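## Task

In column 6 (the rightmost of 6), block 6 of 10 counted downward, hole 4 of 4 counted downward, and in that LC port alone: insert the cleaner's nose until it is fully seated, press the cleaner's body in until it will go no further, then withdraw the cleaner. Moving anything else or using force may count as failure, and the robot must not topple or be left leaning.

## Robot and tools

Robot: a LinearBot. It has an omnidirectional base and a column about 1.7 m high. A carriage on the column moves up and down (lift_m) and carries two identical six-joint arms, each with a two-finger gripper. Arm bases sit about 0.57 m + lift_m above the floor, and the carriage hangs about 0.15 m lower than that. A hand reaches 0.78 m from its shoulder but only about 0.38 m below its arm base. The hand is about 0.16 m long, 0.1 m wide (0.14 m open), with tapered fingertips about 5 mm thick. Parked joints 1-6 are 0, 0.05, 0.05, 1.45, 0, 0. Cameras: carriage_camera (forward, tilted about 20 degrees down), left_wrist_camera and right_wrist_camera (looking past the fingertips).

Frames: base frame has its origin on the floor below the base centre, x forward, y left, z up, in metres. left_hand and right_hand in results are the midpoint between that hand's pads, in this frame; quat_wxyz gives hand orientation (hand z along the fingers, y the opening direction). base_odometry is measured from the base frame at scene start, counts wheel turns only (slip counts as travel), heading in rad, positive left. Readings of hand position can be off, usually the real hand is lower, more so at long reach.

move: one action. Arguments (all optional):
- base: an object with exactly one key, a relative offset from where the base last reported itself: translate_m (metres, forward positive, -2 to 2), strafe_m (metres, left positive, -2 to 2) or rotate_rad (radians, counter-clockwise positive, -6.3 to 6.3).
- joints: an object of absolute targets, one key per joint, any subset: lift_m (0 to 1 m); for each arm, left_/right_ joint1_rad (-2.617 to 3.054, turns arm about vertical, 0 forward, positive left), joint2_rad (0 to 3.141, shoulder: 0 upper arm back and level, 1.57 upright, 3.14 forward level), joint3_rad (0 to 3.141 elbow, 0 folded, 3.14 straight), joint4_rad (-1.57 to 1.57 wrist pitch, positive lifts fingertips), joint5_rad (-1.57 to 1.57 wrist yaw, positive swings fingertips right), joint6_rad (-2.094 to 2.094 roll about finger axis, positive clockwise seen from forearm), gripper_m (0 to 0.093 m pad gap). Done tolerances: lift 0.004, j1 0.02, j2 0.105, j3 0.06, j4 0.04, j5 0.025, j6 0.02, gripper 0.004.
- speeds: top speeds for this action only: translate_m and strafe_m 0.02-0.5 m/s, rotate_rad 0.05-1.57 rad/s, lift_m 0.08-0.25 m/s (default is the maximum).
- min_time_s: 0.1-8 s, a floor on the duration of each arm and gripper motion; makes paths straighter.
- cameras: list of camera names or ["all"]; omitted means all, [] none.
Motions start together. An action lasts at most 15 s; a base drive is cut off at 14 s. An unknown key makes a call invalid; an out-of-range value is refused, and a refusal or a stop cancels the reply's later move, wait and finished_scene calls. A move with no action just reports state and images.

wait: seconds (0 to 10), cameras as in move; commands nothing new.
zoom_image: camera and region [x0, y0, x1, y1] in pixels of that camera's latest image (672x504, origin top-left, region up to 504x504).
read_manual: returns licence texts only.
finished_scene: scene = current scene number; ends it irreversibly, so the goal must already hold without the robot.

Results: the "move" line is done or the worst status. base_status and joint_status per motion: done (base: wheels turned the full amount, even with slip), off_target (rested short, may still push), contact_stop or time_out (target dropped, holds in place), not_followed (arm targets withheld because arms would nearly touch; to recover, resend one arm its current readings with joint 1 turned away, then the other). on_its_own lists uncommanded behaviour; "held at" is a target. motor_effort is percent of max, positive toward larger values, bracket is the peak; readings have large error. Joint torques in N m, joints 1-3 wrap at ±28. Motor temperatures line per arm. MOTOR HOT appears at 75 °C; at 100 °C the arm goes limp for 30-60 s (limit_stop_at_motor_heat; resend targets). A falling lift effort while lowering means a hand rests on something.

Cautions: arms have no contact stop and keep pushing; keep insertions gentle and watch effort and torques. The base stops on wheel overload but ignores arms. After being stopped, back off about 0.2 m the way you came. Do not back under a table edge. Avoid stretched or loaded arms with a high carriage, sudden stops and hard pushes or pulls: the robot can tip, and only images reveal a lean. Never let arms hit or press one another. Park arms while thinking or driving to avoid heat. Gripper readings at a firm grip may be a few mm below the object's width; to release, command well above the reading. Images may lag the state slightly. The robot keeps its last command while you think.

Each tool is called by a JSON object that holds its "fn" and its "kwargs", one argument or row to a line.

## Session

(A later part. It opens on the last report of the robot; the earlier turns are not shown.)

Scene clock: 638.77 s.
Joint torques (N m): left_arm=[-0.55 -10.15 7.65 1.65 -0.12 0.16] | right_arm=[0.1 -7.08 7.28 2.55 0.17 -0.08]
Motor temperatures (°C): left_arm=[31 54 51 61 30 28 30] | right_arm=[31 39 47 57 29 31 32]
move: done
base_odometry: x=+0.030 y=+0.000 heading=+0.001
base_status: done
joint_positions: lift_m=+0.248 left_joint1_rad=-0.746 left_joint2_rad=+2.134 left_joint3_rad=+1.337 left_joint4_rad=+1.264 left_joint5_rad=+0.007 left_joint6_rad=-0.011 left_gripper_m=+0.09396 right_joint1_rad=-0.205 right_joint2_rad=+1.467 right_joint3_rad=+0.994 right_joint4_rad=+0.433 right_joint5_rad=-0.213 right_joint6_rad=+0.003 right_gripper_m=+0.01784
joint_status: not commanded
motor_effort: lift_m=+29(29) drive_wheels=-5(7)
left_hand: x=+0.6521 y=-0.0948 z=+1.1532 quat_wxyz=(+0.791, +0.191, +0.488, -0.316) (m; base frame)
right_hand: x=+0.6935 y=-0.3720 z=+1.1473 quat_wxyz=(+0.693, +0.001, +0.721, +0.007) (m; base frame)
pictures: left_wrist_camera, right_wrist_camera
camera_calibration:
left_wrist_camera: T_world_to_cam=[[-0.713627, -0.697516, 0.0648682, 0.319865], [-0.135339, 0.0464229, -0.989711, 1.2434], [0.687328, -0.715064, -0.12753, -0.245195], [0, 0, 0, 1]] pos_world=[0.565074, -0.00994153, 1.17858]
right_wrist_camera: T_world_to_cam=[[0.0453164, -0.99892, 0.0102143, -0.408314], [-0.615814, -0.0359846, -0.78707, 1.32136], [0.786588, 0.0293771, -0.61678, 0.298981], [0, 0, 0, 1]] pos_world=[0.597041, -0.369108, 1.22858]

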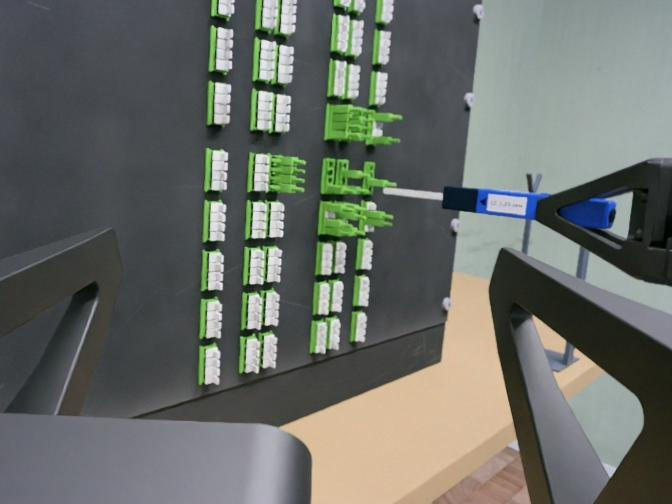

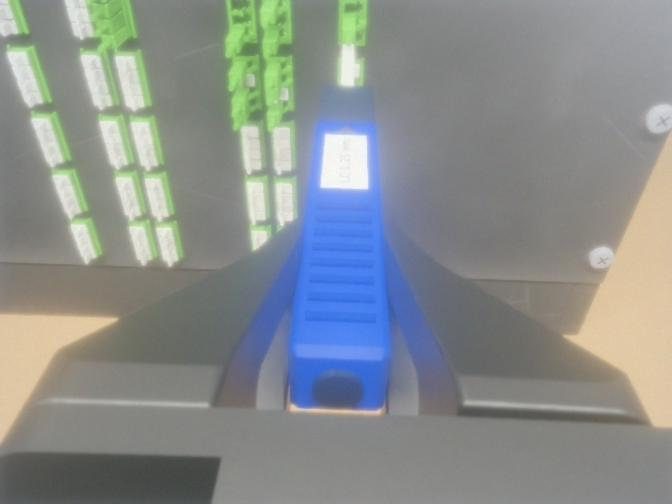

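{"fn": "move", "kwargs": {
  "joints": {"lift_m": 0.2487},
  "speeds": {"lift_m": 0.08},
  "cameras": []
}}

{"fn": "move", "kwargs": {
  "base": {"translate_m": 0.01},
  "speeds": {"translate_m": 0.02},
  "cameras": ["left_wrist_camera", "right_wrist_camera"]
}}

{"fn": "zoom_image", "kwargs": {
  "camera": "left_wrist_camera",
  "region": [350, 155, 410, 205]
}}

{"fn": "zoom_image", "kwargs": {
  "camera": "right_wrist_camera",
  "region": [310, 0, 390, 60]
}}

Scene clock: 661.40 s.
Joint torques (N m): left_arm=[-0.55 -10.14 7.66 1.64 -0.12 0.16] | right_arm=[0.2 -7.1 7.46 2.48 0.14 -0.06]
Motor temperatures (°C): left_arm=[31 55 51 61 30 28 30] | right_arm=[31 39 47 57 28 31 32]
move: done
base_odometry: x=+0.030 y=+0.000 heading=+0.001
base_status: not commanded
joint_positions: lift_m=+0.248 left_joint1_rad=-0.746 left_joint2_rad=+2.134 left_joint3_rad=+1.337 left_joint4_rad=+1.264 left_joint5_rad=+0.007 left_joint6_rad=-0.011 left_gripper_m=+0.09396 right_joint1_rad=-0.205 right_joint2_rad=+1.467 right_joint3_rad=+0.994 right_joint4_rad=+0.433 right_joint5_rad=-0.213 right_joint6_rad=+0.003 right_gripper_m=+0.01784
joint_status: all done
motor_effort: lift_m=+29(30) drive_wheels=+3(5)
left_hand: x=+0.6521 y=-0.0948 z=+1.1536 quat_wxyz=(+0.791, +0.191, +0.488, -0.316) (m; base frame)
right_hand: x=+0.6935 y=-0.3720 z=+1.1476 quat_wxyz=(+0.693, +0.001, +0.721, +0.007) (m; base frame)
pictures: none
No camera images: "cameras" was empty.

Scene clock: 662.30 s.
Joint torques (N m): left_arm=[-0.61 -10.14 7.68 1.66 -0.12 0.16] | right_arm=[0.17 -7.08 7.31 2.48 0.2 -0.03]
Motor temperatures (°C): left_arm=[31 55 51 61 30 28 30] | right_arm=[31 39 47 57 28 31 32]
move: done
base_odometry: x=+0.040 y=+0.000 heading=+0.001
base_status: done
joint_positions: lift_m=+0.248 left_joint1_rad=-0.747 left_joint2_rad=+2.134 left_joint3_rad=+1.337 left_joint4_rad=+1.264 left_joint5_rad=+0.007 left_joint6_rad=-0.011 left_gripper_m=+0.09396 right_joint1_rad=-0.205 right_joint2_rad=+1.467 right_joint3_rad=+0.994 right_joint4_rad=+0.433 right_joint5_rad=-0.213 right_joint6_rad=+0.003 right_gripper_m=+0.01784
joint_status: not commanded
motor_effort: lift_m=+29(29) drive_wheels=-4(10)
left_hand: x=+0.6518 y=-0.0951 z=+1.1536 quat_wxyz=(+0.791, +0.191, +0.488, -0.317) (m; base frame)
right_hand: x=+0.6935 y=-0.3721 z=+1.1476 quat_wxyz=(+0.693, +0.001, +0.721, +0.007) (m; base frame)
pictures: left_wrist_camera, right_wrist_camera
camera_calibration:
left_wrist_camera: T_world_to_cam=[[-0.71418, -0.696953, 0.064837, 0.319764], [-0.135285, 0.0465565, -0.989712, 1.24384], [0.686764, -0.715604, -0.127537, -0.24482], [0, 0, 0, 1]] pos_world=[0.564775, -0.0102424, 1.17909]
right_wrist_camera: T_world_to_cam=[[0.0450408, -0.998933, 0.0101651, -0.408197], [-0.616159, -0.0357884, -0.786808, 1.32163], [0.786333, 0.0291752, -0.617114, 0.299719], [0, 0, 0, 1]] pos_world=[0.597043, -0.369207, 1.22898]

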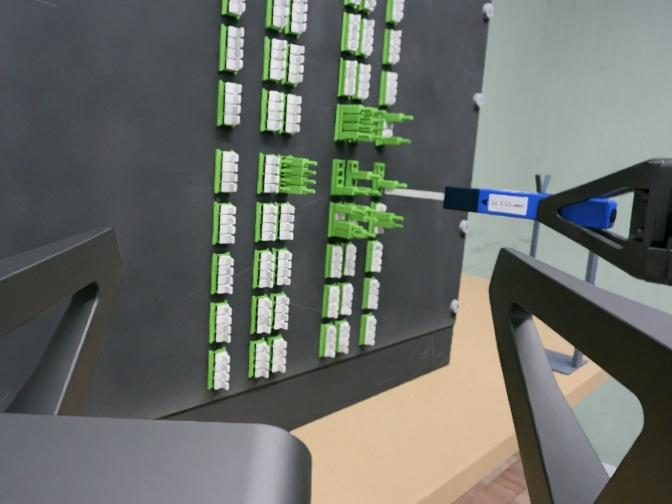

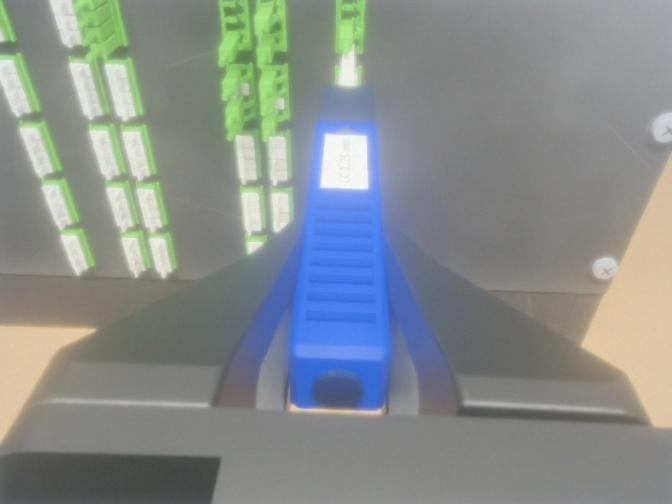

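Scaled by 8.400 from the camera's 672x504 image, which has a finer 960x720 frame.

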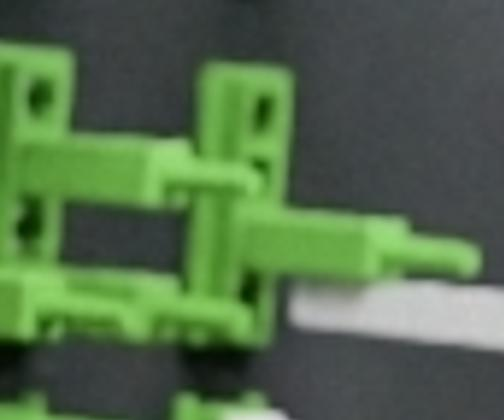

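Scaled by 6.300 from the camera's 672x504 image, which has a finer 960x720 frame.

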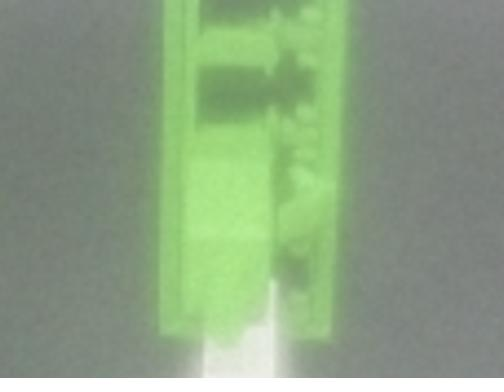

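{"fn": "move", "kwargs": {
  "joints": {"right_joint5_rad": -0.225},
  "cameras": ["right_wrist_camera"]
}}

{"fn": "zoom_image", "kwargs": {
  "camera": "right_wrist_camera",
  "region": [310, 0, 390, 60]
}}

Scene clock: 691.20 s.
Joint torques (N m): left_arm=[-0.47 -10.07 7.66 1.67 -0.12 0.16] | right_arm=[0.23 -7.31 7.42 2.52 -0.01 -0.08]
Motor temperatures (°C): left_arm=[31 55 51 61 30 28 30] | right_arm=[31 39 47 57 28 31 32]
move: done
base_odometry: x=+0.040 y=+0.000 heading=+0.001
base_status: not commanded
joint_positions: lift_m=+0.248 left_joint1_rad=-0.747 left_joint2_rad=+2.134 left_joint3_rad=+1.337 left_joint4_rad=+1.264 left_joint5_rad=+0.007 left_joint6_rad=-0.011 left_gripper_m=+0.09396 right_joint1_rad=-0.205 right_joint2_rad=+1.467 right_joint3_rad=+0.994 right_joint4_rad=+0.433 right_joint5_rad=-0.216 right_joint6_rad=+0.003 right_gripper_m=+0.01784
joint_status: all done
motor_effort: lift_m=+29(29) drive_wheels=+4(4)
left_hand: x=+0.6518 y=-0.0951 z=+1.1536 quat_wxyz=(+0.791, +0.191, +0.488, -0.317) (m; base frame)
right_hand: x=+0.6935 y=-0.3715 z=+1.1476 quat_wxyz=(+0.693, +0.000, +0.721, +0.008) (m; base frame)
pictures: right_wrist_camera
camera_calibration:
right_wrist_camera: T_world_to_cam=[[0.0480356, -0.998795, 0.0100578, -0.409609], [-0.616017, -0.0375499, -0.786838, 1.32093], [0.786267, 0.0316005, -0.617078, 0.300613], [0, 0, 0, 1]] pos_world=[0.59703, -0.369014, 1.22898]

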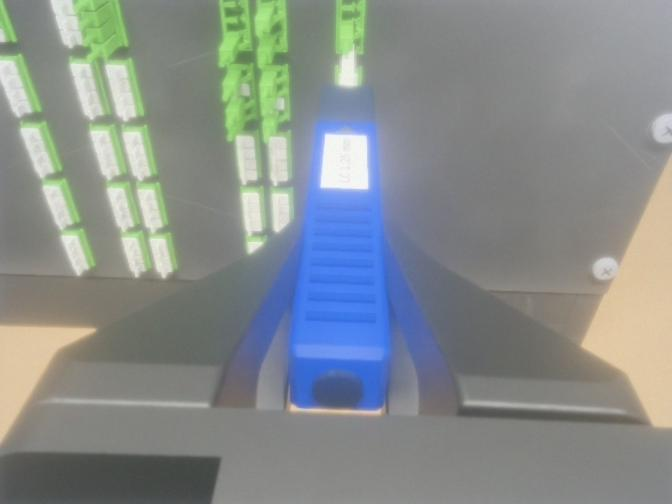

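Scaled by 6.300 from the camera's 672x504 image, which has a finer 960x720 frame.

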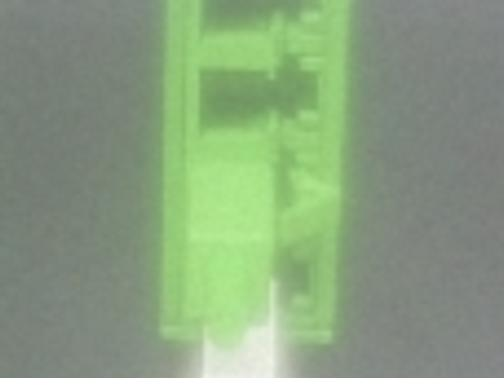

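{"fn": "move", "kwargs": {
  "joints": {"right_joint5_rad": -0.229},
  "cameras": ["right_wrist_camera", "left_wrist_camera"]
}}

{"fn": "zoom_image", "kwargs": {
  "camera": "right_wrist_camera",
  "region": [310, 0, 390, 60]
}}

{"fn": "zoom_image", "kwargs": {
  "camera": "left_wrist_camera",
  "region": [350, 155, 410, 205]
}}

Scene clock: 709.60 s.
Joint torques (N m): left_arm=[-0.47 -10.06 7.68 1.67 -0.12 0.16] | right_arm=[0.35 -7.15 7.57 2.52 -0.01 -0.04]
Motor temperatures (°C): left_arm=[31 56 51 61 30 28 30] | right_arm=[31 39 47 57 28 31 32]
move: done
base_odometry: x=+0.040 y=+0.000 heading=+0.001
base_status: not commanded
joint_positions: lift_m=+0.248 left_joint1_rad=-0.747 left_joint2_rad=+2.134 left_joint3_rad=+1.337 left_joint4_rad=+1.264 left_joint5_rad=+0.007 left_joint6_rad=-0.011 left_gripper_m=+0.09396 right_joint1_rad=-0.205 right_joint2_rad=+1.467 right_joint3_rad=+0.994 right_joint4_rad=+0.433 right_joint5_rad=-0.220 right_joint6_rad=+0.003 right_gripper_m=+0.01784
joint_status: all done
motor_effort: lift_m=+29(29) drive_wheels=+4(4)
left_hand: x=+0.6518 y=-0.0951 z=+1.1536 quat_wxyz=(+0.791, +0.191, +0.488, -0.317) (m; base frame)
right_hand: x=+0.6935 y=-0.3709 z=+1.1476 quat_wxyz=(+0.693, -0.001, +0.721, +0.009) (m; base frame)
pictures: left_wrist_camera, right_wrist_camera
camera_calibration:
left_wrist_camera: T_world_to_cam=[[-0.71418, -0.696953, 0.064837, 0.319764], [-0.135285, 0.0465565, -0.989712, 1.24384], [0.686764, -0.715604, -0.127537, -0.24482], [0, 0, 0, 1]] pos_world=[0.564775, -0.0102424, 1.17909]
right_wrist_camera: T_world_to_cam=[[0.0518909, -0.998604, 0.0099, -0.411354], [-0.615809, -0.0398006, -0.78689, 1.32004], [0.786185, 0.0347359, -0.617014, 0.301744], [0, 0, 0, 1]] pos_world=[0.597014, -0.368722, 1.22898]

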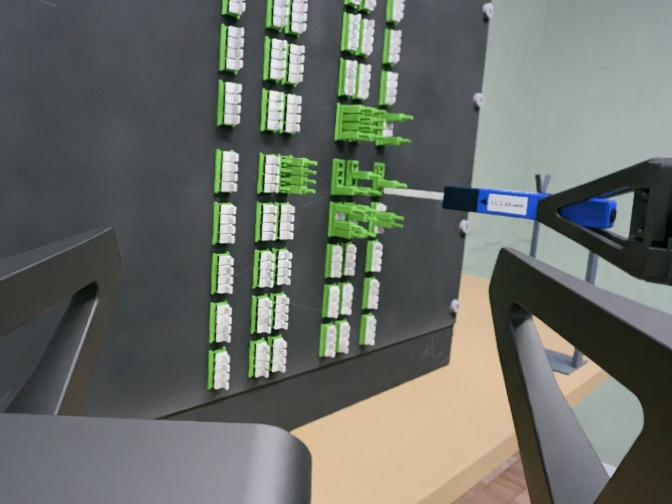

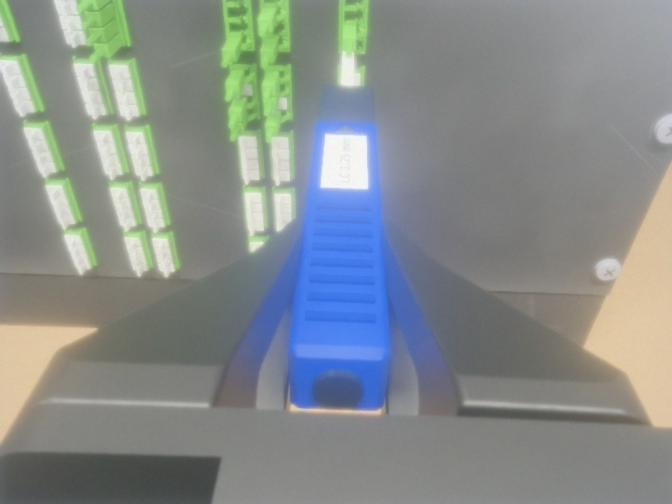

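Scaled by 6.300 from the camera's 672x504 image, which has a finer 960x720 frame.

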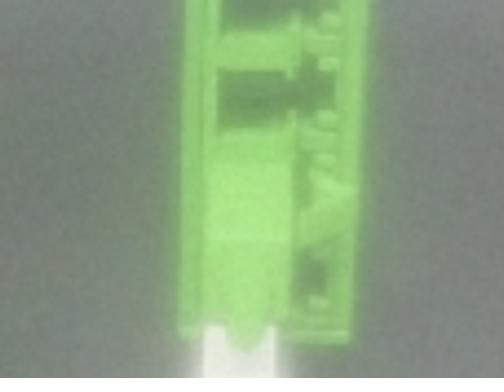

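Scaled by 8.400 from the camera's 672x504 image, which has a finer 960x720 frame.

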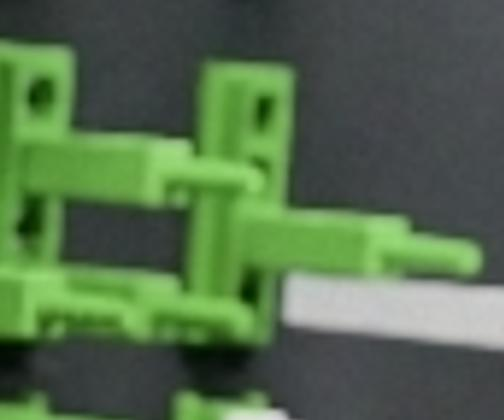

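{"fn": "move", "kwargs": {
  "base": {"translate_m": 0.006},
  "speeds": {"translate_m": 0.02},
  "cameras": ["left_wrist_camera", "right_wrist_camera"]
}}

{"fn": "zoom_image", "kwargs": {
  "camera": "right_wrist_camera",
  "region": [310, 0, 390, 60]
}}

{"fn": "zoom_image", "kwargs": {
  "camera": "left_wrist_camera",
  "region": [350, 155, 410, 205]
}}

Scene clock: 725.37 s.
Joint torques (N m): left_arm=[-0.34 -10.28 7.75 1.65 -0.12 0.16] | right_arm=[0.29 -7.16 7.46 2.58 0 -0.07]
Motor temperatures (°C): left_arm=[31 56 51 61 30 28 29] | right_arm=[31 39 47 57 28 31 32]
move: done
base_odometry: x=+0.046 y=+0.001 heading=+0.001
base_status: done
joint_positions: lift_m=+0.248 left_joint1_rad=-0.749 left_joint2_rad=+2.134 left_joint3_rad=+1.337 left_joint4_rad=+1.264 left_joint5_rad=+0.006 left_joint6_rad=-0.011 left_gripper_m=+0.09396 right_joint1_rad=-0.206 right_joint2_rad=+1.467 right_joint3_rad=+0.994 right_joint4_rad=+0.433 right_joint5_rad=-0.223 right_joint6_rad=+0.003 right_gripper_m=+0.01784
joint_status: not commanded
motor_effort: lift_m=+29(29) drive_wheels=+4(10)
left_hand: x=+0.6512 y=-0.0957 z=+1.1536 quat_wxyz=(+0.790, +0.191, +0.488, -0.317) (m; base frame)
right_hand: x=+0.6935 y=-0.3705 z=+1.1476 quat_wxyz=(+0.693, -0.002, +0.721, +0.010) (m; base frame)
pictures: left_wrist_camera, right_wrist_camera
camera_calibration:
left_wrist_camera: T_world_to_cam=[[-0.715002, -0.696094, 0.0650063, 0.319404], [-0.135355, 0.046606, -0.9897, 1.24383], [0.685895, -0.716437, -0.127543, -0.244416], [0, 0, 0, 1]] pos_world=[0.564376, -0.0107435, 1.17908]
right_wrist_camera: T_world_to_cam=[[0.0548877, -0.998445, 0.0097902, -0.412856], [-0.615696, -0.0415626, -0.786887, 1.31932], [0.78607, 0.0371627, -0.617019, 0.30272], [0, 0, 0, 1]] pos_world=[0.597001, -0.368629, 1.22898]

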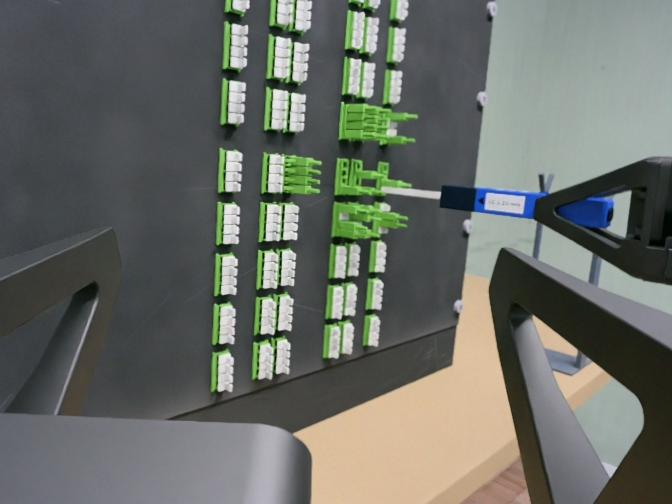

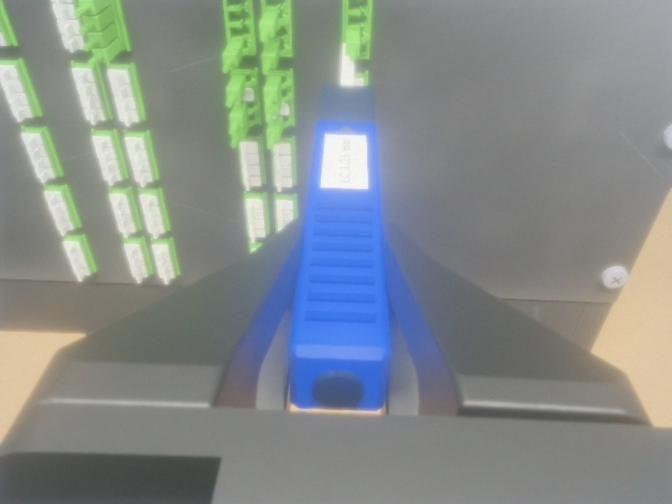

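Scaled by 6.300 from the camera's 672x504 image, which has a finer 960x720 frame.

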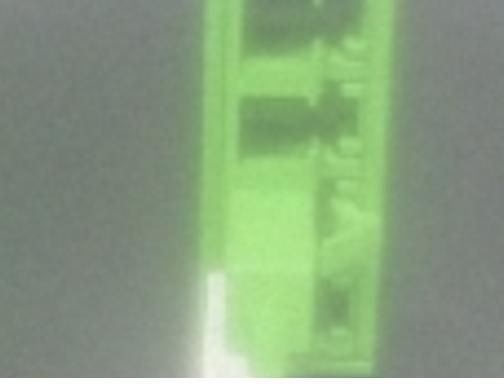

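Scaled by 8.400 from the camera's 672x504 image, which has a finer 960x720 frame.

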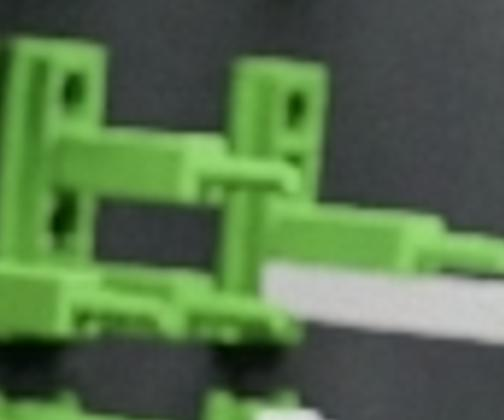

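{"fn": "move", "kwargs": {
  "joints": {"right_joint5_rad": -0.207},
  "cameras": []
}}

{"fn": "move", "kwargs": {
  "joints": {"right_joint5_rad": -0.215},
  "cameras": ["left_wrist_camera", "right_wrist_camera"]
}}

{"fn": "zoom_image", "kwargs": {
  "camera": "right_wrist_camera",
  "region": [310, 0, 390, 60]
}}

{"fn": "zoom_image", "kwargs": {
  "camera": "left_wrist_camera",
  "region": [350, 155, 410, 205]
}}

Scene clock: 744.77 s.
Joint torques (N m): left_arm=[-0.35 -10.06 7.68 1.67 -0.12 0.16] | right_arm=[0.17 -7.04 7.47 2.51 0.22 -0.05]
Motor temperatures (°C): left_arm=[31 57 51 61 30 28 29] | right_arm=[31 39 47 58 28 31 32]
move: done
base_odometry: x=+0.046 y=+0.001 heading=+0.001
base_status: not commanded
joint_positions: lift_m=+0.248 left_joint1_rad=-0.749 left_joint2_rad=+2.134 left_joint3_rad=+1.337 left_joint4_rad=+1.264 left_joint5_rad=+0.006 left_joint6_rad=-0.011 left_gripper_m=+0.09396 right_joint1_rad=-0.206 right_joint2_rad=+1.467 right_joint3_rad=+0.994 right_joint4_rad=+0.433 right_joint5_rad=-0.220 right_joint6_rad=+0.003 right_gripper_m=+0.01784
joint_status: all done
motor_effort: lift_m=+29(29) drive_wheels=+2(5)
left_hand: x=+0.6512 y=-0.0957 z=+1.1536 quat_wxyz=(+0.790, +0.191, +0.488, -0.317) (m; base frame)
right_hand: x=+0.6935 y=-0.3711 z=+1.1476 quat_wxyz=(+0.693, -0.001, +0.721, +0.009) (m; base frame)
pictures: none
No camera images: "cameras" was empty.

Scene clock: 745.07 s.
Joint torques (N m): left_arm=[-0.36 -10.06 7.68 1.67 -0.12 0.16] | right_arm=[-0.03 -7.08 7.45 2.53 0.14 -0.06]
Motor temperatures (°C): left_arm=[31 57 51 61 30 28 29] | right_arm=[31 39 47 58 28 31 32]
move: done
base_odometry: x=+0.046 y=+0.001 heading=+0.001
base_status: not commanded
joint_positions: lift_m=+0.248 left_joint1_rad=-0.749 left_joint2_rad=+2.134 left_joint3_rad=+1.337 left_joint4_rad=+1.264 left_joint5_rad=+0.006 left_joint6_rad=-0.011 left_gripper_m=+0.09396 right_joint1_rad=-0.206 right_joint2_rad=+1.467 right_joint3_rad=+0.994 right_joint4_rad=+0.433 right_joint5_rad=-0.220 right_joint6_rad=+0.003 right_gripper_m=+0.01784
joint_status: all done
motor_effort: lift_m=+29(29) drive_wheels=+0(3)
left_hand: x=+0.6512 y=-0.0957 z=+1.1536 quat_wxyz=(+0.790, +0.191, +0.488, -0.317) (m; base frame)
right_hand: x=+0.6935 y=-0.3711 z=+1.1476 quat_wxyz=(+0.693, -0.001, +0.721, +0.009) (m; base frame)
pictures: left_wrist_camera, right_wrist_camera
camera_calibration:
left_wrist_camera: T_world_to_cam=[[-0.715002, -0.696094, 0.0650063, 0.319404], [-0.135355, 0.046606, -0.9897, 1.24383], [0.685895, -0.716437, -0.127543, -0.244416], [0, 0, 0, 1]] pos_world=[0.564376, -0.0107435, 1.17908]
right_wrist_camera: T_world_to_cam=[[0.0511118, -0.998644, 0.00988872, -0.410988], [-0.61585, -0.0393118, -0.786882, 1.32024], [0.786204, 0.034129, -0.617024, 0.301522], [0, 0, 0, 1]] pos_world=[0.597017, -0.368821, 1.22898]

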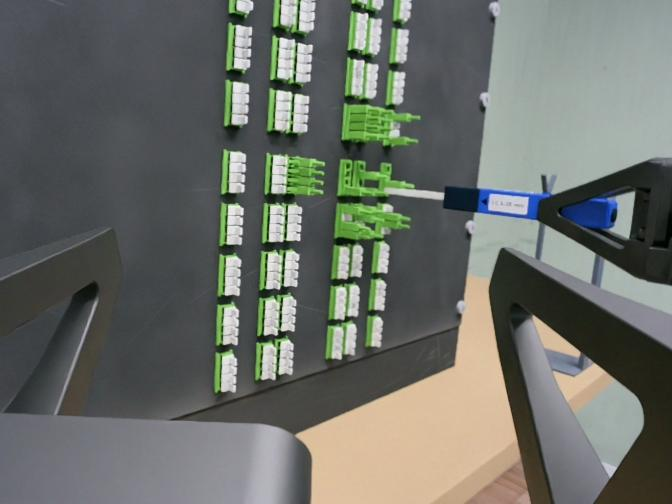

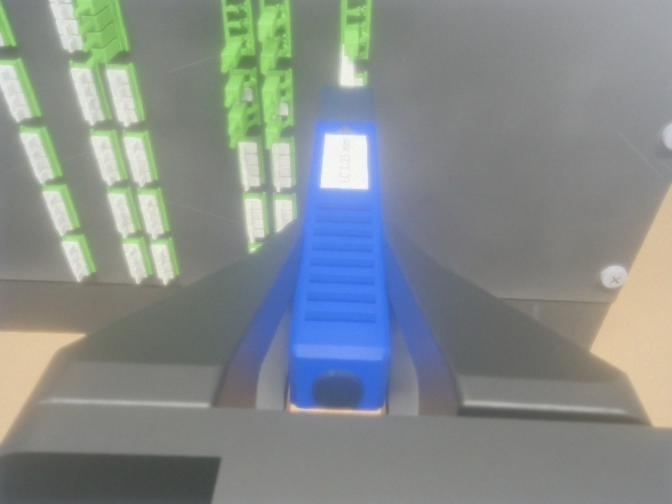

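Scaled by 6.300 from the camera's 672x504 image, which has a finer 960x720 frame.

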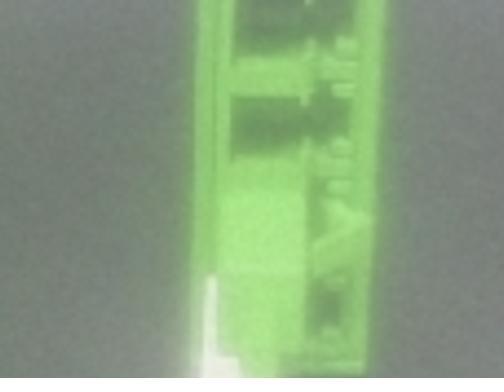

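Scaled by 8.400 from the camera's 672x504 image, which has a finer 960x720 frame.

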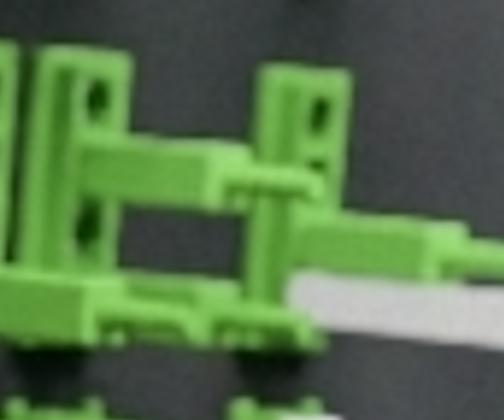

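{"fn": "wait", "kwargs": {
  "seconds": 0.5,
  "cameras": ["left_wrist_camera", "right_wrist_camera"]
}}

{"fn": "zoom_image", "kwargs": {
  "camera": "right_wrist_camera",
  "region": [310, 0, 390, 60]
}}

{"fn": "zoom_image", "kwargs": {
  "camera": "left_wrist_camera",
  "region": [350, 155, 410, 205]
}}

Scene clock: 755.90 s.
Joint torques (N m): left_arm=[-0.36 -10.07 7.66 1.66 -0.12 0.16] | right_arm=[0.23 -7.19 7.47 2.54 0.1 -0.06]
Motor temperatures (°C): left_arm=[30 57 51 61 30 28 29] | right_arm=[31 39 47 58 28 31 32]
base_odometry: x=+0.046 y=+0.001 heading=+0.001
base_status: not commanded
joint_positions: lift_m=+0.248 left_joint1_rad=-0.749 left_joint2_rad=+2.134 left_joint3_rad=+1.337 left_joint4_rad=+1.264 left_joint5_rad=+0.006 left_joint6_rad=-0.011 left_gripper_m=+0.09396 right_joint1_rad=-0.206 right_joint2_rad=+1.467 right_joint3_rad=+0.994 right_joint4_rad=+0.433 right_joint5_rad=-0.220 right_joint6_rad=+0.003 right_gripper_m=+0.01784
joint_status: all done
motor_effort: lift_m=+29(29) drive_wheels=+3(3)
left_hand: x=+0.6512 y=-0.0957 z=+1.1536 quat_wxyz=(+0.790, +0.191, +0.488, -0.317) (m; base frame)
right_hand: x=+0.6935 y=-0.3711 z=+1.1476 quat_wxyz=(+0.693, -0.001, +0.721, +0.009) (m; base frame)
wait: 0.50 s; at rest from the start
pictures: left_wrist_camera, right_wrist_camera
camera_calibration:
left_wrist_camera: T_world_to_cam=[[-0.715002, -0.696094, 0.0650063, 0.319404], [-0.135355, 0.046606, -0.9897, 1.24383], [0.685895, -0.716437, -0.127543, -0.244416], [0, 0, 0, 1]] pos_world=[0.564376, -0.0107435, 1.17908]
right_wrist_camera: T_world_to_cam=[[0.0511118, -0.998644, 0.00988872, -0.410988], [-0.61585, -0.0393118, -0.786882, 1.32024], [0.786204, 0.034129, -0.617024, 0.301522], [0, 0, 0, 1]] pos_world=[0.597017, -0.368821, 1.22898]

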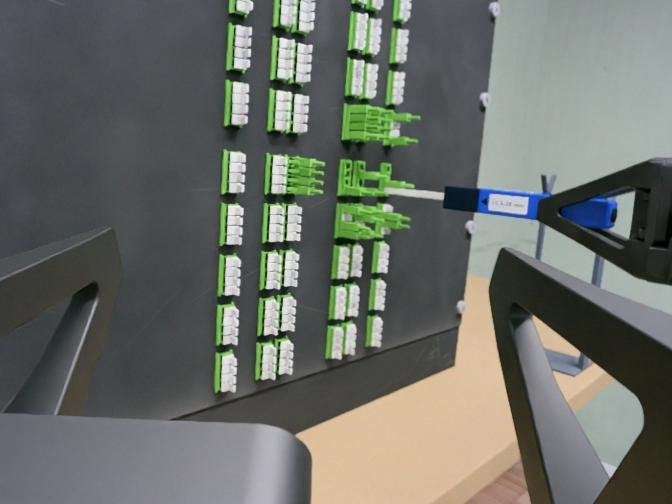

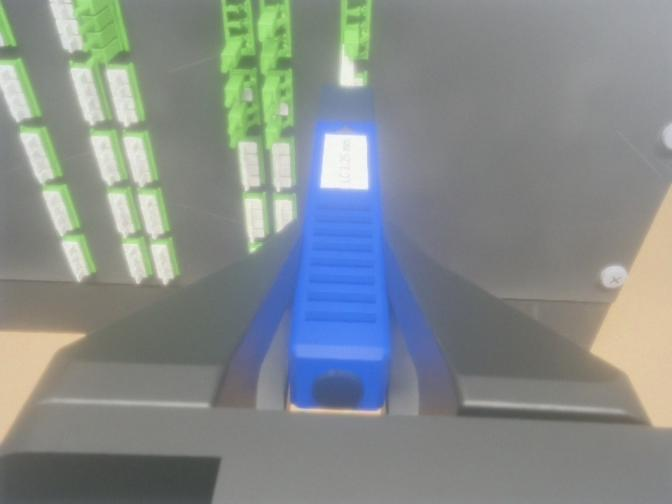

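Scaled by 6.300 from the camera's 672x504 image, which has a finer 960x720 frame.

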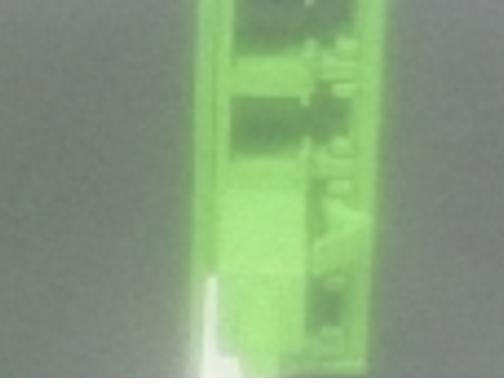

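Scaled by 8.400 from the camera's 672x504 image, which has a finer 960x720 frame.

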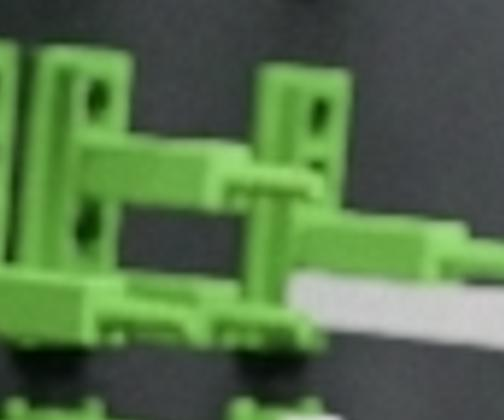

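{"fn": "move", "kwargs": {
  "joints": {"right_joint5_rad": -0.203},
  "cameras": []
}}

{"fn": "wait", "kwargs": {
  "seconds": 0.3,
  "cameras": ["left_wrist_camera", "right_wrist_camera"]
}}

{"fn": "zoom_image", "kwargs": {
  "camera": "right_wrist_camera",
  "region": [310, 0, 390, 60]
}}

{"fn": "zoom_image", "kwargs": {
  "camera": "left_wrist_camera",
  "region": [350, 155, 410, 205]
}}

Scene clock: 797.93 s.
Joint torques (N m): left_arm=[-0.36 -10.06 7.68 1.67 -0.12 0.16] | right_arm=[0.32 -7.1 7.38 2.52 0.26 -0.06]
Motor temperatures (°C): left_arm=[30 58 51 61 30 28 29] | right_arm=[31 39 47 58 28 31 32]
move: done
base_odometry: x=+0.046 y=+0.001 heading=+0.001
base_status: not commanded
joint_positions: lift_m=+0.248 left_joint1_rad=-0.749 left_joint2_rad=+2.134 left_joint3_rad=+1.337 left_joint4_rad=+1.264 left_joint5_rad=+0.006 left_joint6_rad=-0.011 left_gripper_m=+0.09396 right_joint1_rad=-0.206 right_joint2_rad=+1.467 right_joint3_rad=+0.994 right_joint4_rad=+0.433 right_joint5_rad=-0.218 right_joint6_rad=+0.003 right_gripper_m=+0.01784
joint_status: all done
motor_effort: lift_m=+29(29) drive_wheels=+2(4)
left_hand: x=+0.6512 y=-0.0957 z=+1.1536 quat_wxyz=(+0.790, +0.191, +0.488, -0.317) (m; base frame)
right_hand: x=+0.6935 y=-0.3715 z=+1.1476 quat_wxyz=(+0.693, +0.000, +0.721, +0.008) (m; base frame)
pictures: none
No camera images: "cameras" was empty.

Scene clock: 798.23 s.
Joint torques (N m): left_arm=[-0.36 -10.06 7.68 1.67 -0.12 0.16] | right_arm=[0.18 -7.24 7.28 2.53 0.25 -0.05]
Motor temperatures (°C): left_arm=[30 58 51 61 30 28 29] | right_arm=[31 39 47 58 28 31 32]
base_odometry: x=+0.046 y=+0.001 heading=+0.001
base_status: not commanded
joint_positions: lift_m=+0.248 left_joint1_rad=-0.749 left_joint2_rad=+2.134 left_joint3_rad=+1.337 left_joint4_rad=+1.264 left_joint5_rad=+0.006 left_joint6_rad=-0.011 left_gripper_m=+0.09396 right_joint1_rad=-0.206 right_joint2_rad=+1.467 right_joint3_rad=+0.994 right_joint4_rad=+0.433 right_joint5_rad=-0.218 right_joint6_rad=+0.003 right_gripper_m=+0.01784
joint_status: all done
motor_effort: lift_m=+29(29) drive_wheels=+4(4)
left_hand: x=+0.6512 y=-0.0957 z=+1.1536 quat_wxyz=(+0.790, +0.191, +0.488, -0.317) (m; base frame)
right_hand: x=+0.6935 y=-0.3715 z=+1.1476 quat_wxyz=(+0.693, +0.000, +0.721, +0.008) (m; base frame)
wait: 0.30 s; at rest by 0.27 s
pictures: left_wrist_camera, right_wrist_camera
camera_calibration:
left_wrist_camera: T_world_to_cam=[[-0.715002, -0.696094, 0.0650063, 0.319404], [-0.135355, 0.046606, -0.9897, 1.24383], [0.685895, -0.716437, -0.127543, -0.244416], [0, 0, 0, 1]] pos_world=[0.564376, -0.0107435, 1.17908]
right_wrist_camera: T_world_to_cam=[[0.0492527, -0.998737, 0.00997773, -0.410218], [-0.615895, -0.0382343, -0.7869, 1.32068], [0.786287, 0.0326117, -0.617, 0.300884], [0, 0, 0, 1]] pos_world=[0.597025, -0.369017, 1.22898]

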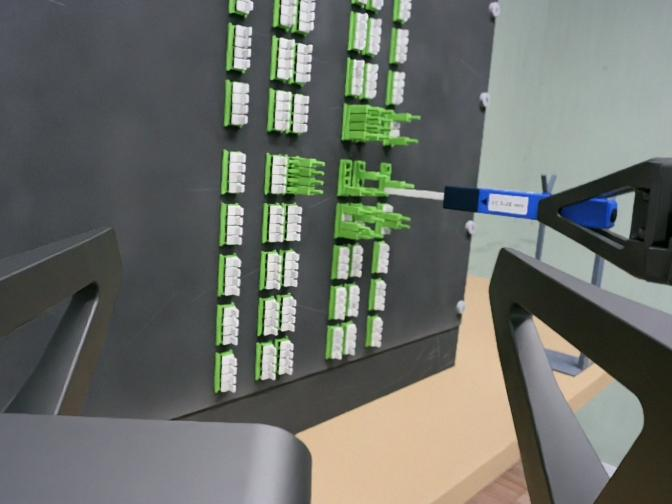

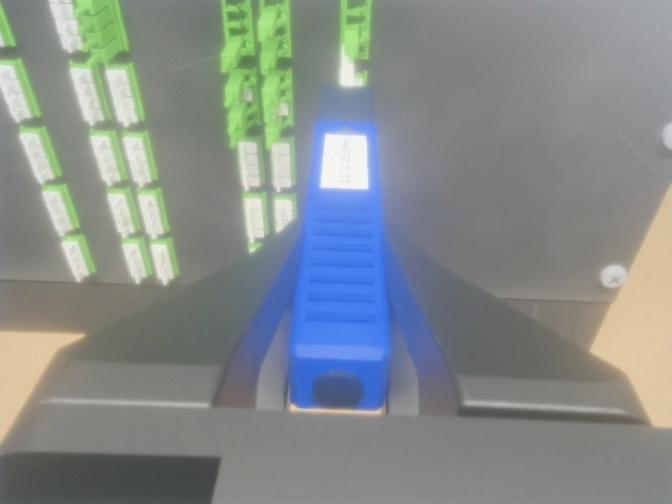

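Scaled by 6.300 from the camera's 672x504 image, which has a finer 960x720 frame.

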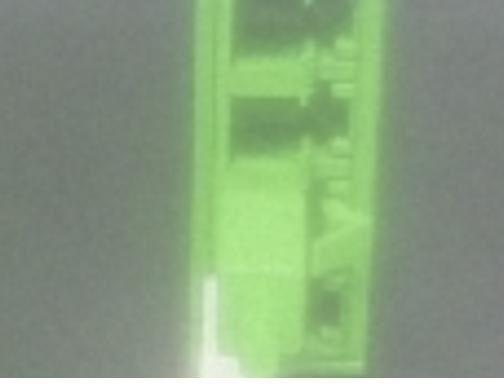

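Scaled by 8.400 from the camera's 672x504 image, which has a finer 960x720 frame.

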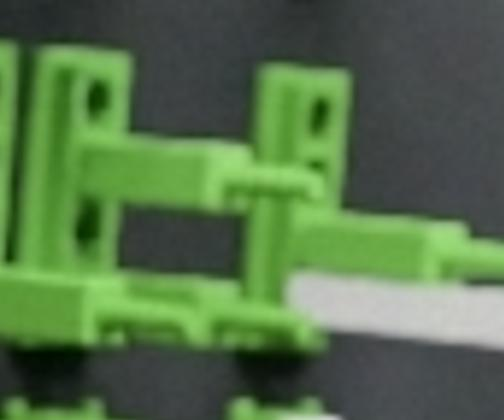

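{"fn": "zoom_image", "kwargs": {
  "camera": "left_wrist_camera",
  "region": [370, 160, 470, 220]
}}

{"fn": "zoom_image", "kwargs": {
  "camera": "right_wrist_camera",
  "region": [320, 20, 380, 110]
}}

Scaled by 5.040 from the camera's 672x504 image, which has a finer 960x720 frame.

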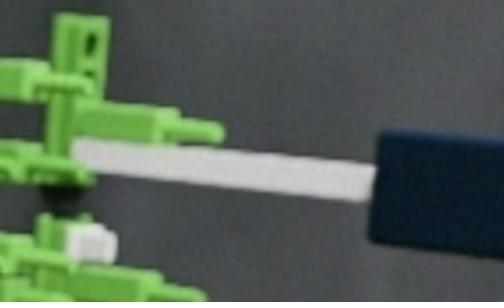

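Scaled by 5.600 from the camera's 672x504 image, which has a finer 960x720 frame.

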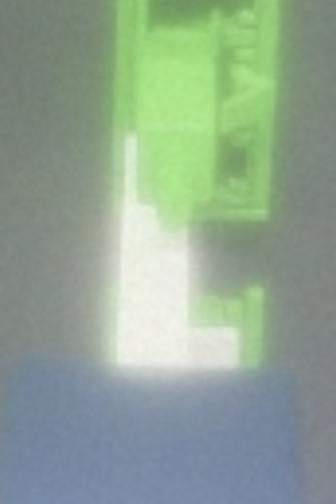

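{"fn": "move", "kwargs": {
  "joints": {"right_joint5_rad": -0.199},
  "cameras": []
}}

{"fn": "wait", "kwargs": {
  "seconds": 0.3,
  "cameras": ["left_wrist_camera", "right_wrist_camera"]
}}

{"fn": "zoom_image", "kwargs": {
  "camera": "right_wrist_camera",
  "region": [320, 0, 380, 60]
}}

{"fn": "zoom_image", "kwargs": {
  "camera": "left_wrist_camera",
  "region": [370, 160, 430, 210]
}}

Scene clock: 838.90 s.
Joint torques (N m): left_arm=[-0.36 -10.07 7.66 1.66 -0.12 0.16] | right_arm=[0.23 -7.2 7.2 2.55 0.25 -0.11]
Motor temperatures (°C): left_arm=[30 59 51 61 30 28 29] | right_arm=[31 39 47 58 28 31 32]
move: done
base_odometry: x=+0.046 y=+0.001 heading=+0.001
base_status: not commanded
joint_positions: lift_m=+0.248 left_joint1_rad=-0.749 left_joint2_rad=+2.134 left_joint3_rad=+1.337 left_joint4_rad=+1.264 left_joint5_rad=+0.006 left_joint6_rad=-0.011 left_gripper_m=+0.09396 right_joint1_rad=-0.206 right_joint2_rad=+1.467 right_joint3_rad=+0.994 right_joint4_rad=+0.433 right_joint5_rad=-0.215 right_joint6_rad=+0.003 right_gripper_m=+0.01784
joint_status: all done
motor_effort: lift_m=+29(29) drive_wheels=+4(4)
left_hand: x=+0.6512 y=-0.0957 z=+1.1536 quat_wxyz=(+0.790, +0.191, +0.488, -0.317) (m; base frame)
right_hand: x=+0.6935 y=-0.3718 z=+1.1476 quat_wxyz=(+0.693, +0.001, +0.721, +0.007) (m; base frame)
pictures: none
No camera images: "cameras" was empty.

Scene clock: 839.20 s.
Joint torques (N m): left_arm=[-0.36 -10.06 7.68 1.67 -0.12 0.16] | right_arm=[0.28 -7.15 7.24 2.48 0.25 -0.03]
Motor temperatures (°C): left_arm=[30 59 51 61 30 28 29] | right_arm=[31 39 47 58 28 31 32]
base_odometry: x=+0.046 y=+0.001 heading=+0.001
base_status: not commanded
joint_positions: lift_m=+0.248 left_joint1_rad=-0.749 left_joint2_rad=+2.134 left_joint3_rad=+1.337 left_joint4_rad=+1.264 left_joint5_rad=+0.006 left_joint6_rad=-0.011 left_gripper_m=+0.09396 right_joint1_rad=-0.206 right_joint2_rad=+1.467 right_joint3_rad=+0.994 right_joint4_rad=+0.433 right_joint5_rad=-0.215 right_joint6_rad=+0.003 right_gripper_m=+0.01784
joint_status: all done
motor_effort: lift_m=+29(29) drive_wheels=+3(4)
left_hand: x=+0.6512 y=-0.0957 z=+1.1536 quat_wxyz=(+0.790, +0.191, +0.488, -0.317) (m; base frame)
right_hand: x=+0.6935 y=-0.3718 z=+1.1476 quat_wxyz=(+0.693, +0.001, +0.721, +0.007) (m; base frame)
wait: 0.30 s; at rest by 0.27 s
pictures: left_wrist_camera, right_wrist_camera
camera_calibration:
left_wrist_camera: T_world_to_cam=[[-0.715002, -0.696094, 0.0650063, 0.319404], [-0.135355, 0.046606, -0.9897, 1.24383], [0.685895, -0.716437, -0.127543, -0.244416], [0, 0, 0, 1]] pos_world=[0.564376, -0.0107435, 1.17908]
right_wrist_camera: T_world_to_cam=[[0.0468979, -0.998849, 0.0100798, -0.409174], [-0.616072, -0.036866, -0.786827, 1.3212], [0.786292, 0.0306907, -0.617092, 0.300282], [0, 0, 0, 1]] pos_world=[0.597035, -0.369211, 1.22898]

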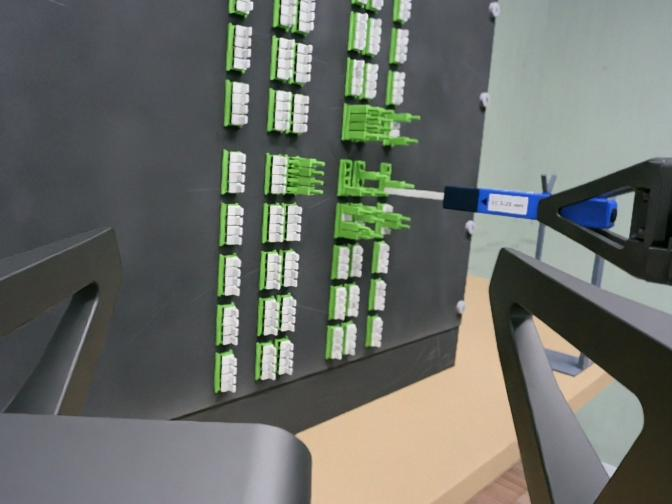

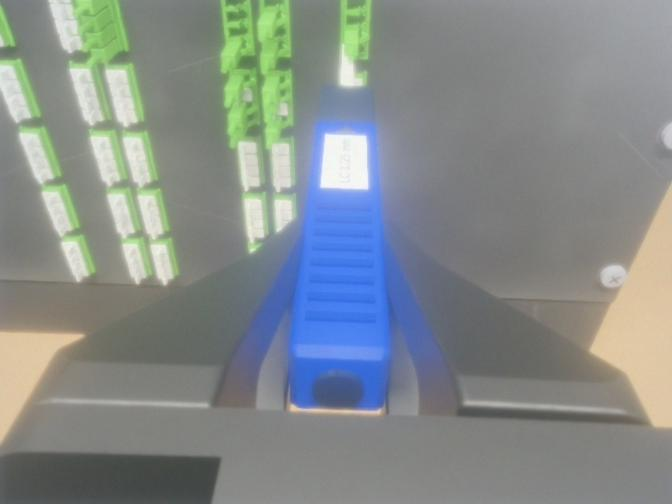

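Scaled by 8.400 from the camera's 672x504 image, which has a finer 960x720 frame.

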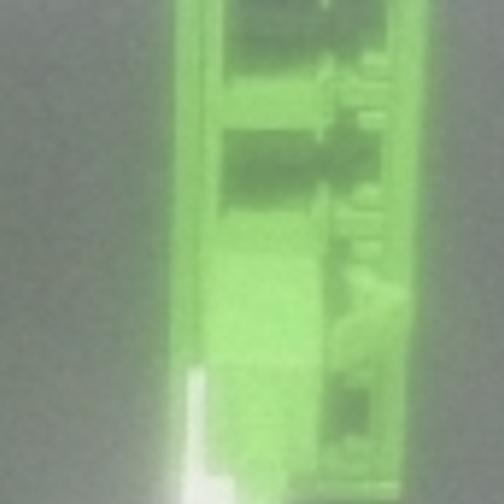

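Scaled by 8.400 from the camera's 672x504 image, which has a finer 960x720 frame.

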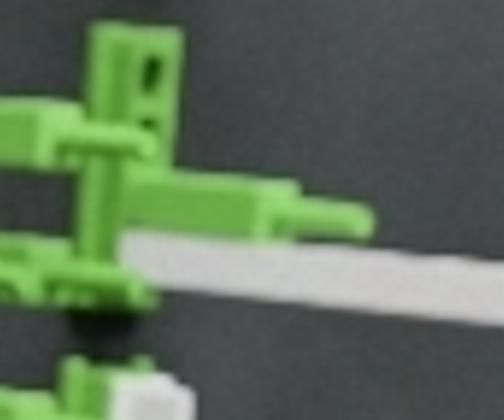

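{"fn": "move", "kwargs": {
  "joints": {"right_joint5_rad": -0.195},
  "cameras": []
}}

{"fn": "wait", "kwargs": {
  "seconds": 0.3,
  "cameras": ["left_wrist_camera", "right_wrist_camera"]
}}

{"fn": "zoom_image", "kwargs": {
  "camera": "right_wrist_camera",
  "region": [320, 0, 380, 60]
}}

{"fn": "zoom_image", "kwargs": {
  "camera": "left_wrist_camera",
  "region": [370, 160, 430, 210]
}}

Scene clock: 865.57 s.
Joint torques (N m): left_arm=[-0.35 -10.07 7.68 1.67 -0.12 0.16] | right_arm=[0.27 -7.3 7.36 2.51 0.28 -0.04]
Motor temperatures (°C): left_arm=[30 59 51 61 30 28 29] | right_arm=[31 39 48 58 29 31 32]
move: done
base_odometry: x=+0.046 y=+0.001 heading=+0.001
base_status: not commanded
joint_positions: lift_m=+0.248 left_joint1_rad=-0.749 left_joint2_rad=+2.134 left_joint3_rad=+1.337 left_joint4_rad=+1.264 left_joint5_rad=+0.006 left_joint6_rad=-0.011 left_gripper_m=+0.09396 right_joint1_rad=-0.206 right_joint2_rad=+1.467 right_joint3_rad=+0.994 right_joint4_rad=+0.433 right_joint5_rad=-0.213 right_joint6_rad=+0.003 right_gripper_m=+0.01784
joint_status: all done
motor_effort: lift_m=+29(29) drive_wheels=+4(4)
left_hand: x=+0.6512 y=-0.0957 z=+1.1536 quat_wxyz=(+0.790, +0.191, +0.488, -0.317) (m; base frame)
right_hand: x=+0.6935 y=-0.3722 z=+1.1476 quat_wxyz=(+0.693, +0.001, +0.721, +0.007) (m; base frame)
pictures: none
No camera images: "cameras" was empty.

Scene clock: 865.87 s.
Joint torques (N m): left_arm=[-0.36 -10.07 7.68 1.67 -0.12 0.16] | right_arm=[0.13 -7.2 7.53 2.52 0.25 -0.07]
Motor temperatures (°C): left_arm=[30 59 51 61 30 28 29] | right_arm=[31 39 48 58 29 31 32]
base_odometry: x=+0.046 y=+0.001 heading=+0.001
base_status: not commanded
joint_positions: lift_m=+0.248 left_joint1_rad=-0.749 left_joint2_rad=+2.134 left_joint3_rad=+1.337 left_joint4_rad=+1.264 left_joint5_rad=+0.006 left_joint6_rad=-0.011 left_gripper_m=+0.09396 right_joint1_rad=-0.206 right_joint2_rad=+1.467 right_joint3_rad=+0.994 right_joint4_rad=+0.433 right_joint5_rad=-0.213 right_joint6_rad=+0.003 right_gripper_m=+0.01784
joint_status: all done
motor_effort: lift_m=+29(29) drive_wheels=+1(4)
left_hand: x=+0.6512 y=-0.0957 z=+1.1536 quat_wxyz=(+0.790, +0.191, +0.488, -0.317) (m; base frame)
right_hand: x=+0.6935 y=-0.3722 z=+1.1476 quat_wxyz=(+0.693, +0.001, +0.721, +0.007) (m; base frame)
wait: 0.30 s; at rest by 0.27 s
pictures: left_wrist_camera, right_wrist_camera
camera_calibration:
left_wrist_camera: T_world_to_cam=[[-0.715002, -0.696094, 0.0650063, 0.319404], [-0.135355, 0.046606, -0.9897, 1.24383], [0.685895, -0.716437, -0.127543, -0.244416], [0, 0, 0, 1]] pos_world=[0.564376, -0.0107435, 1.17908]
right_wrist_camera: T_world_to_cam=[[0.0446196, -0.998953, 0.0101206, -0.407998], [-0.616179, -0.0354938, -0.786806, 1.32175], [0.786341, 0.0288708, -0.617118, 0.299608], [0, 0, 0, 1]] pos_world=[0.597045, -0.369306, 1.22898]

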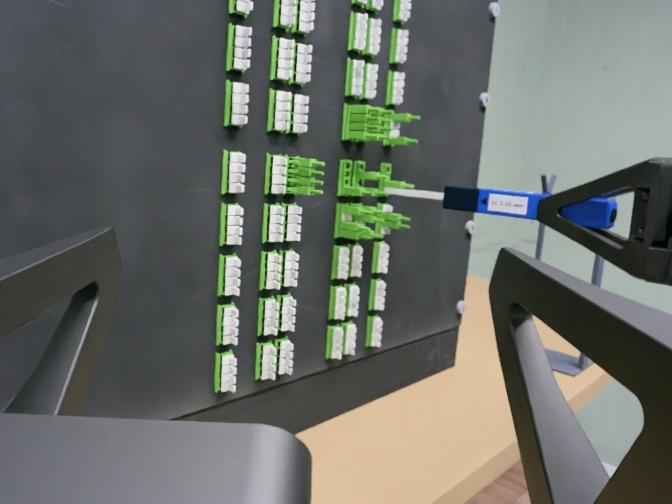

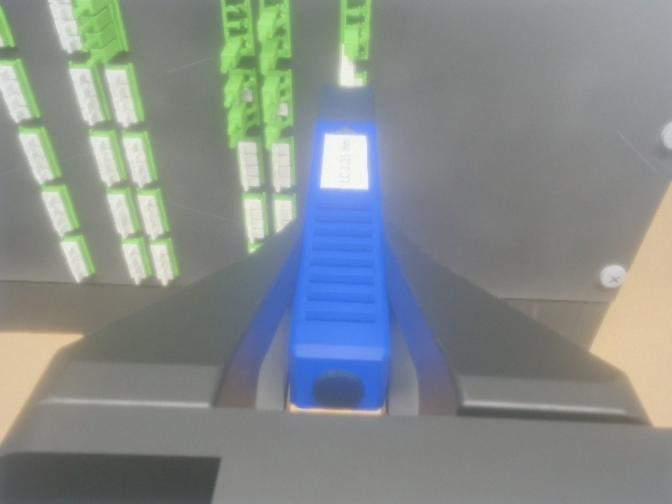

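Scaled by 8.400 from the camera's 672x504 image, which has a finer 960x720 frame.

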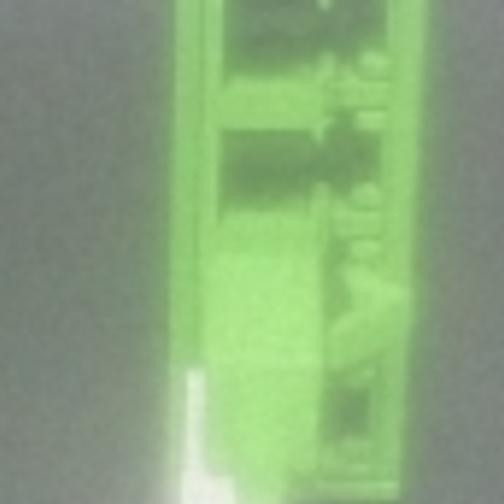

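Scaled by 8.400 from the camera's 672x504 image, which has a finer 960x720 frame.

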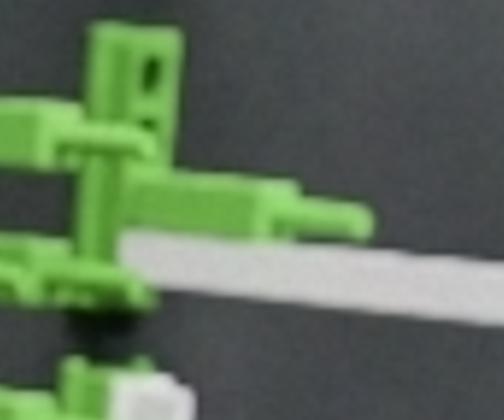

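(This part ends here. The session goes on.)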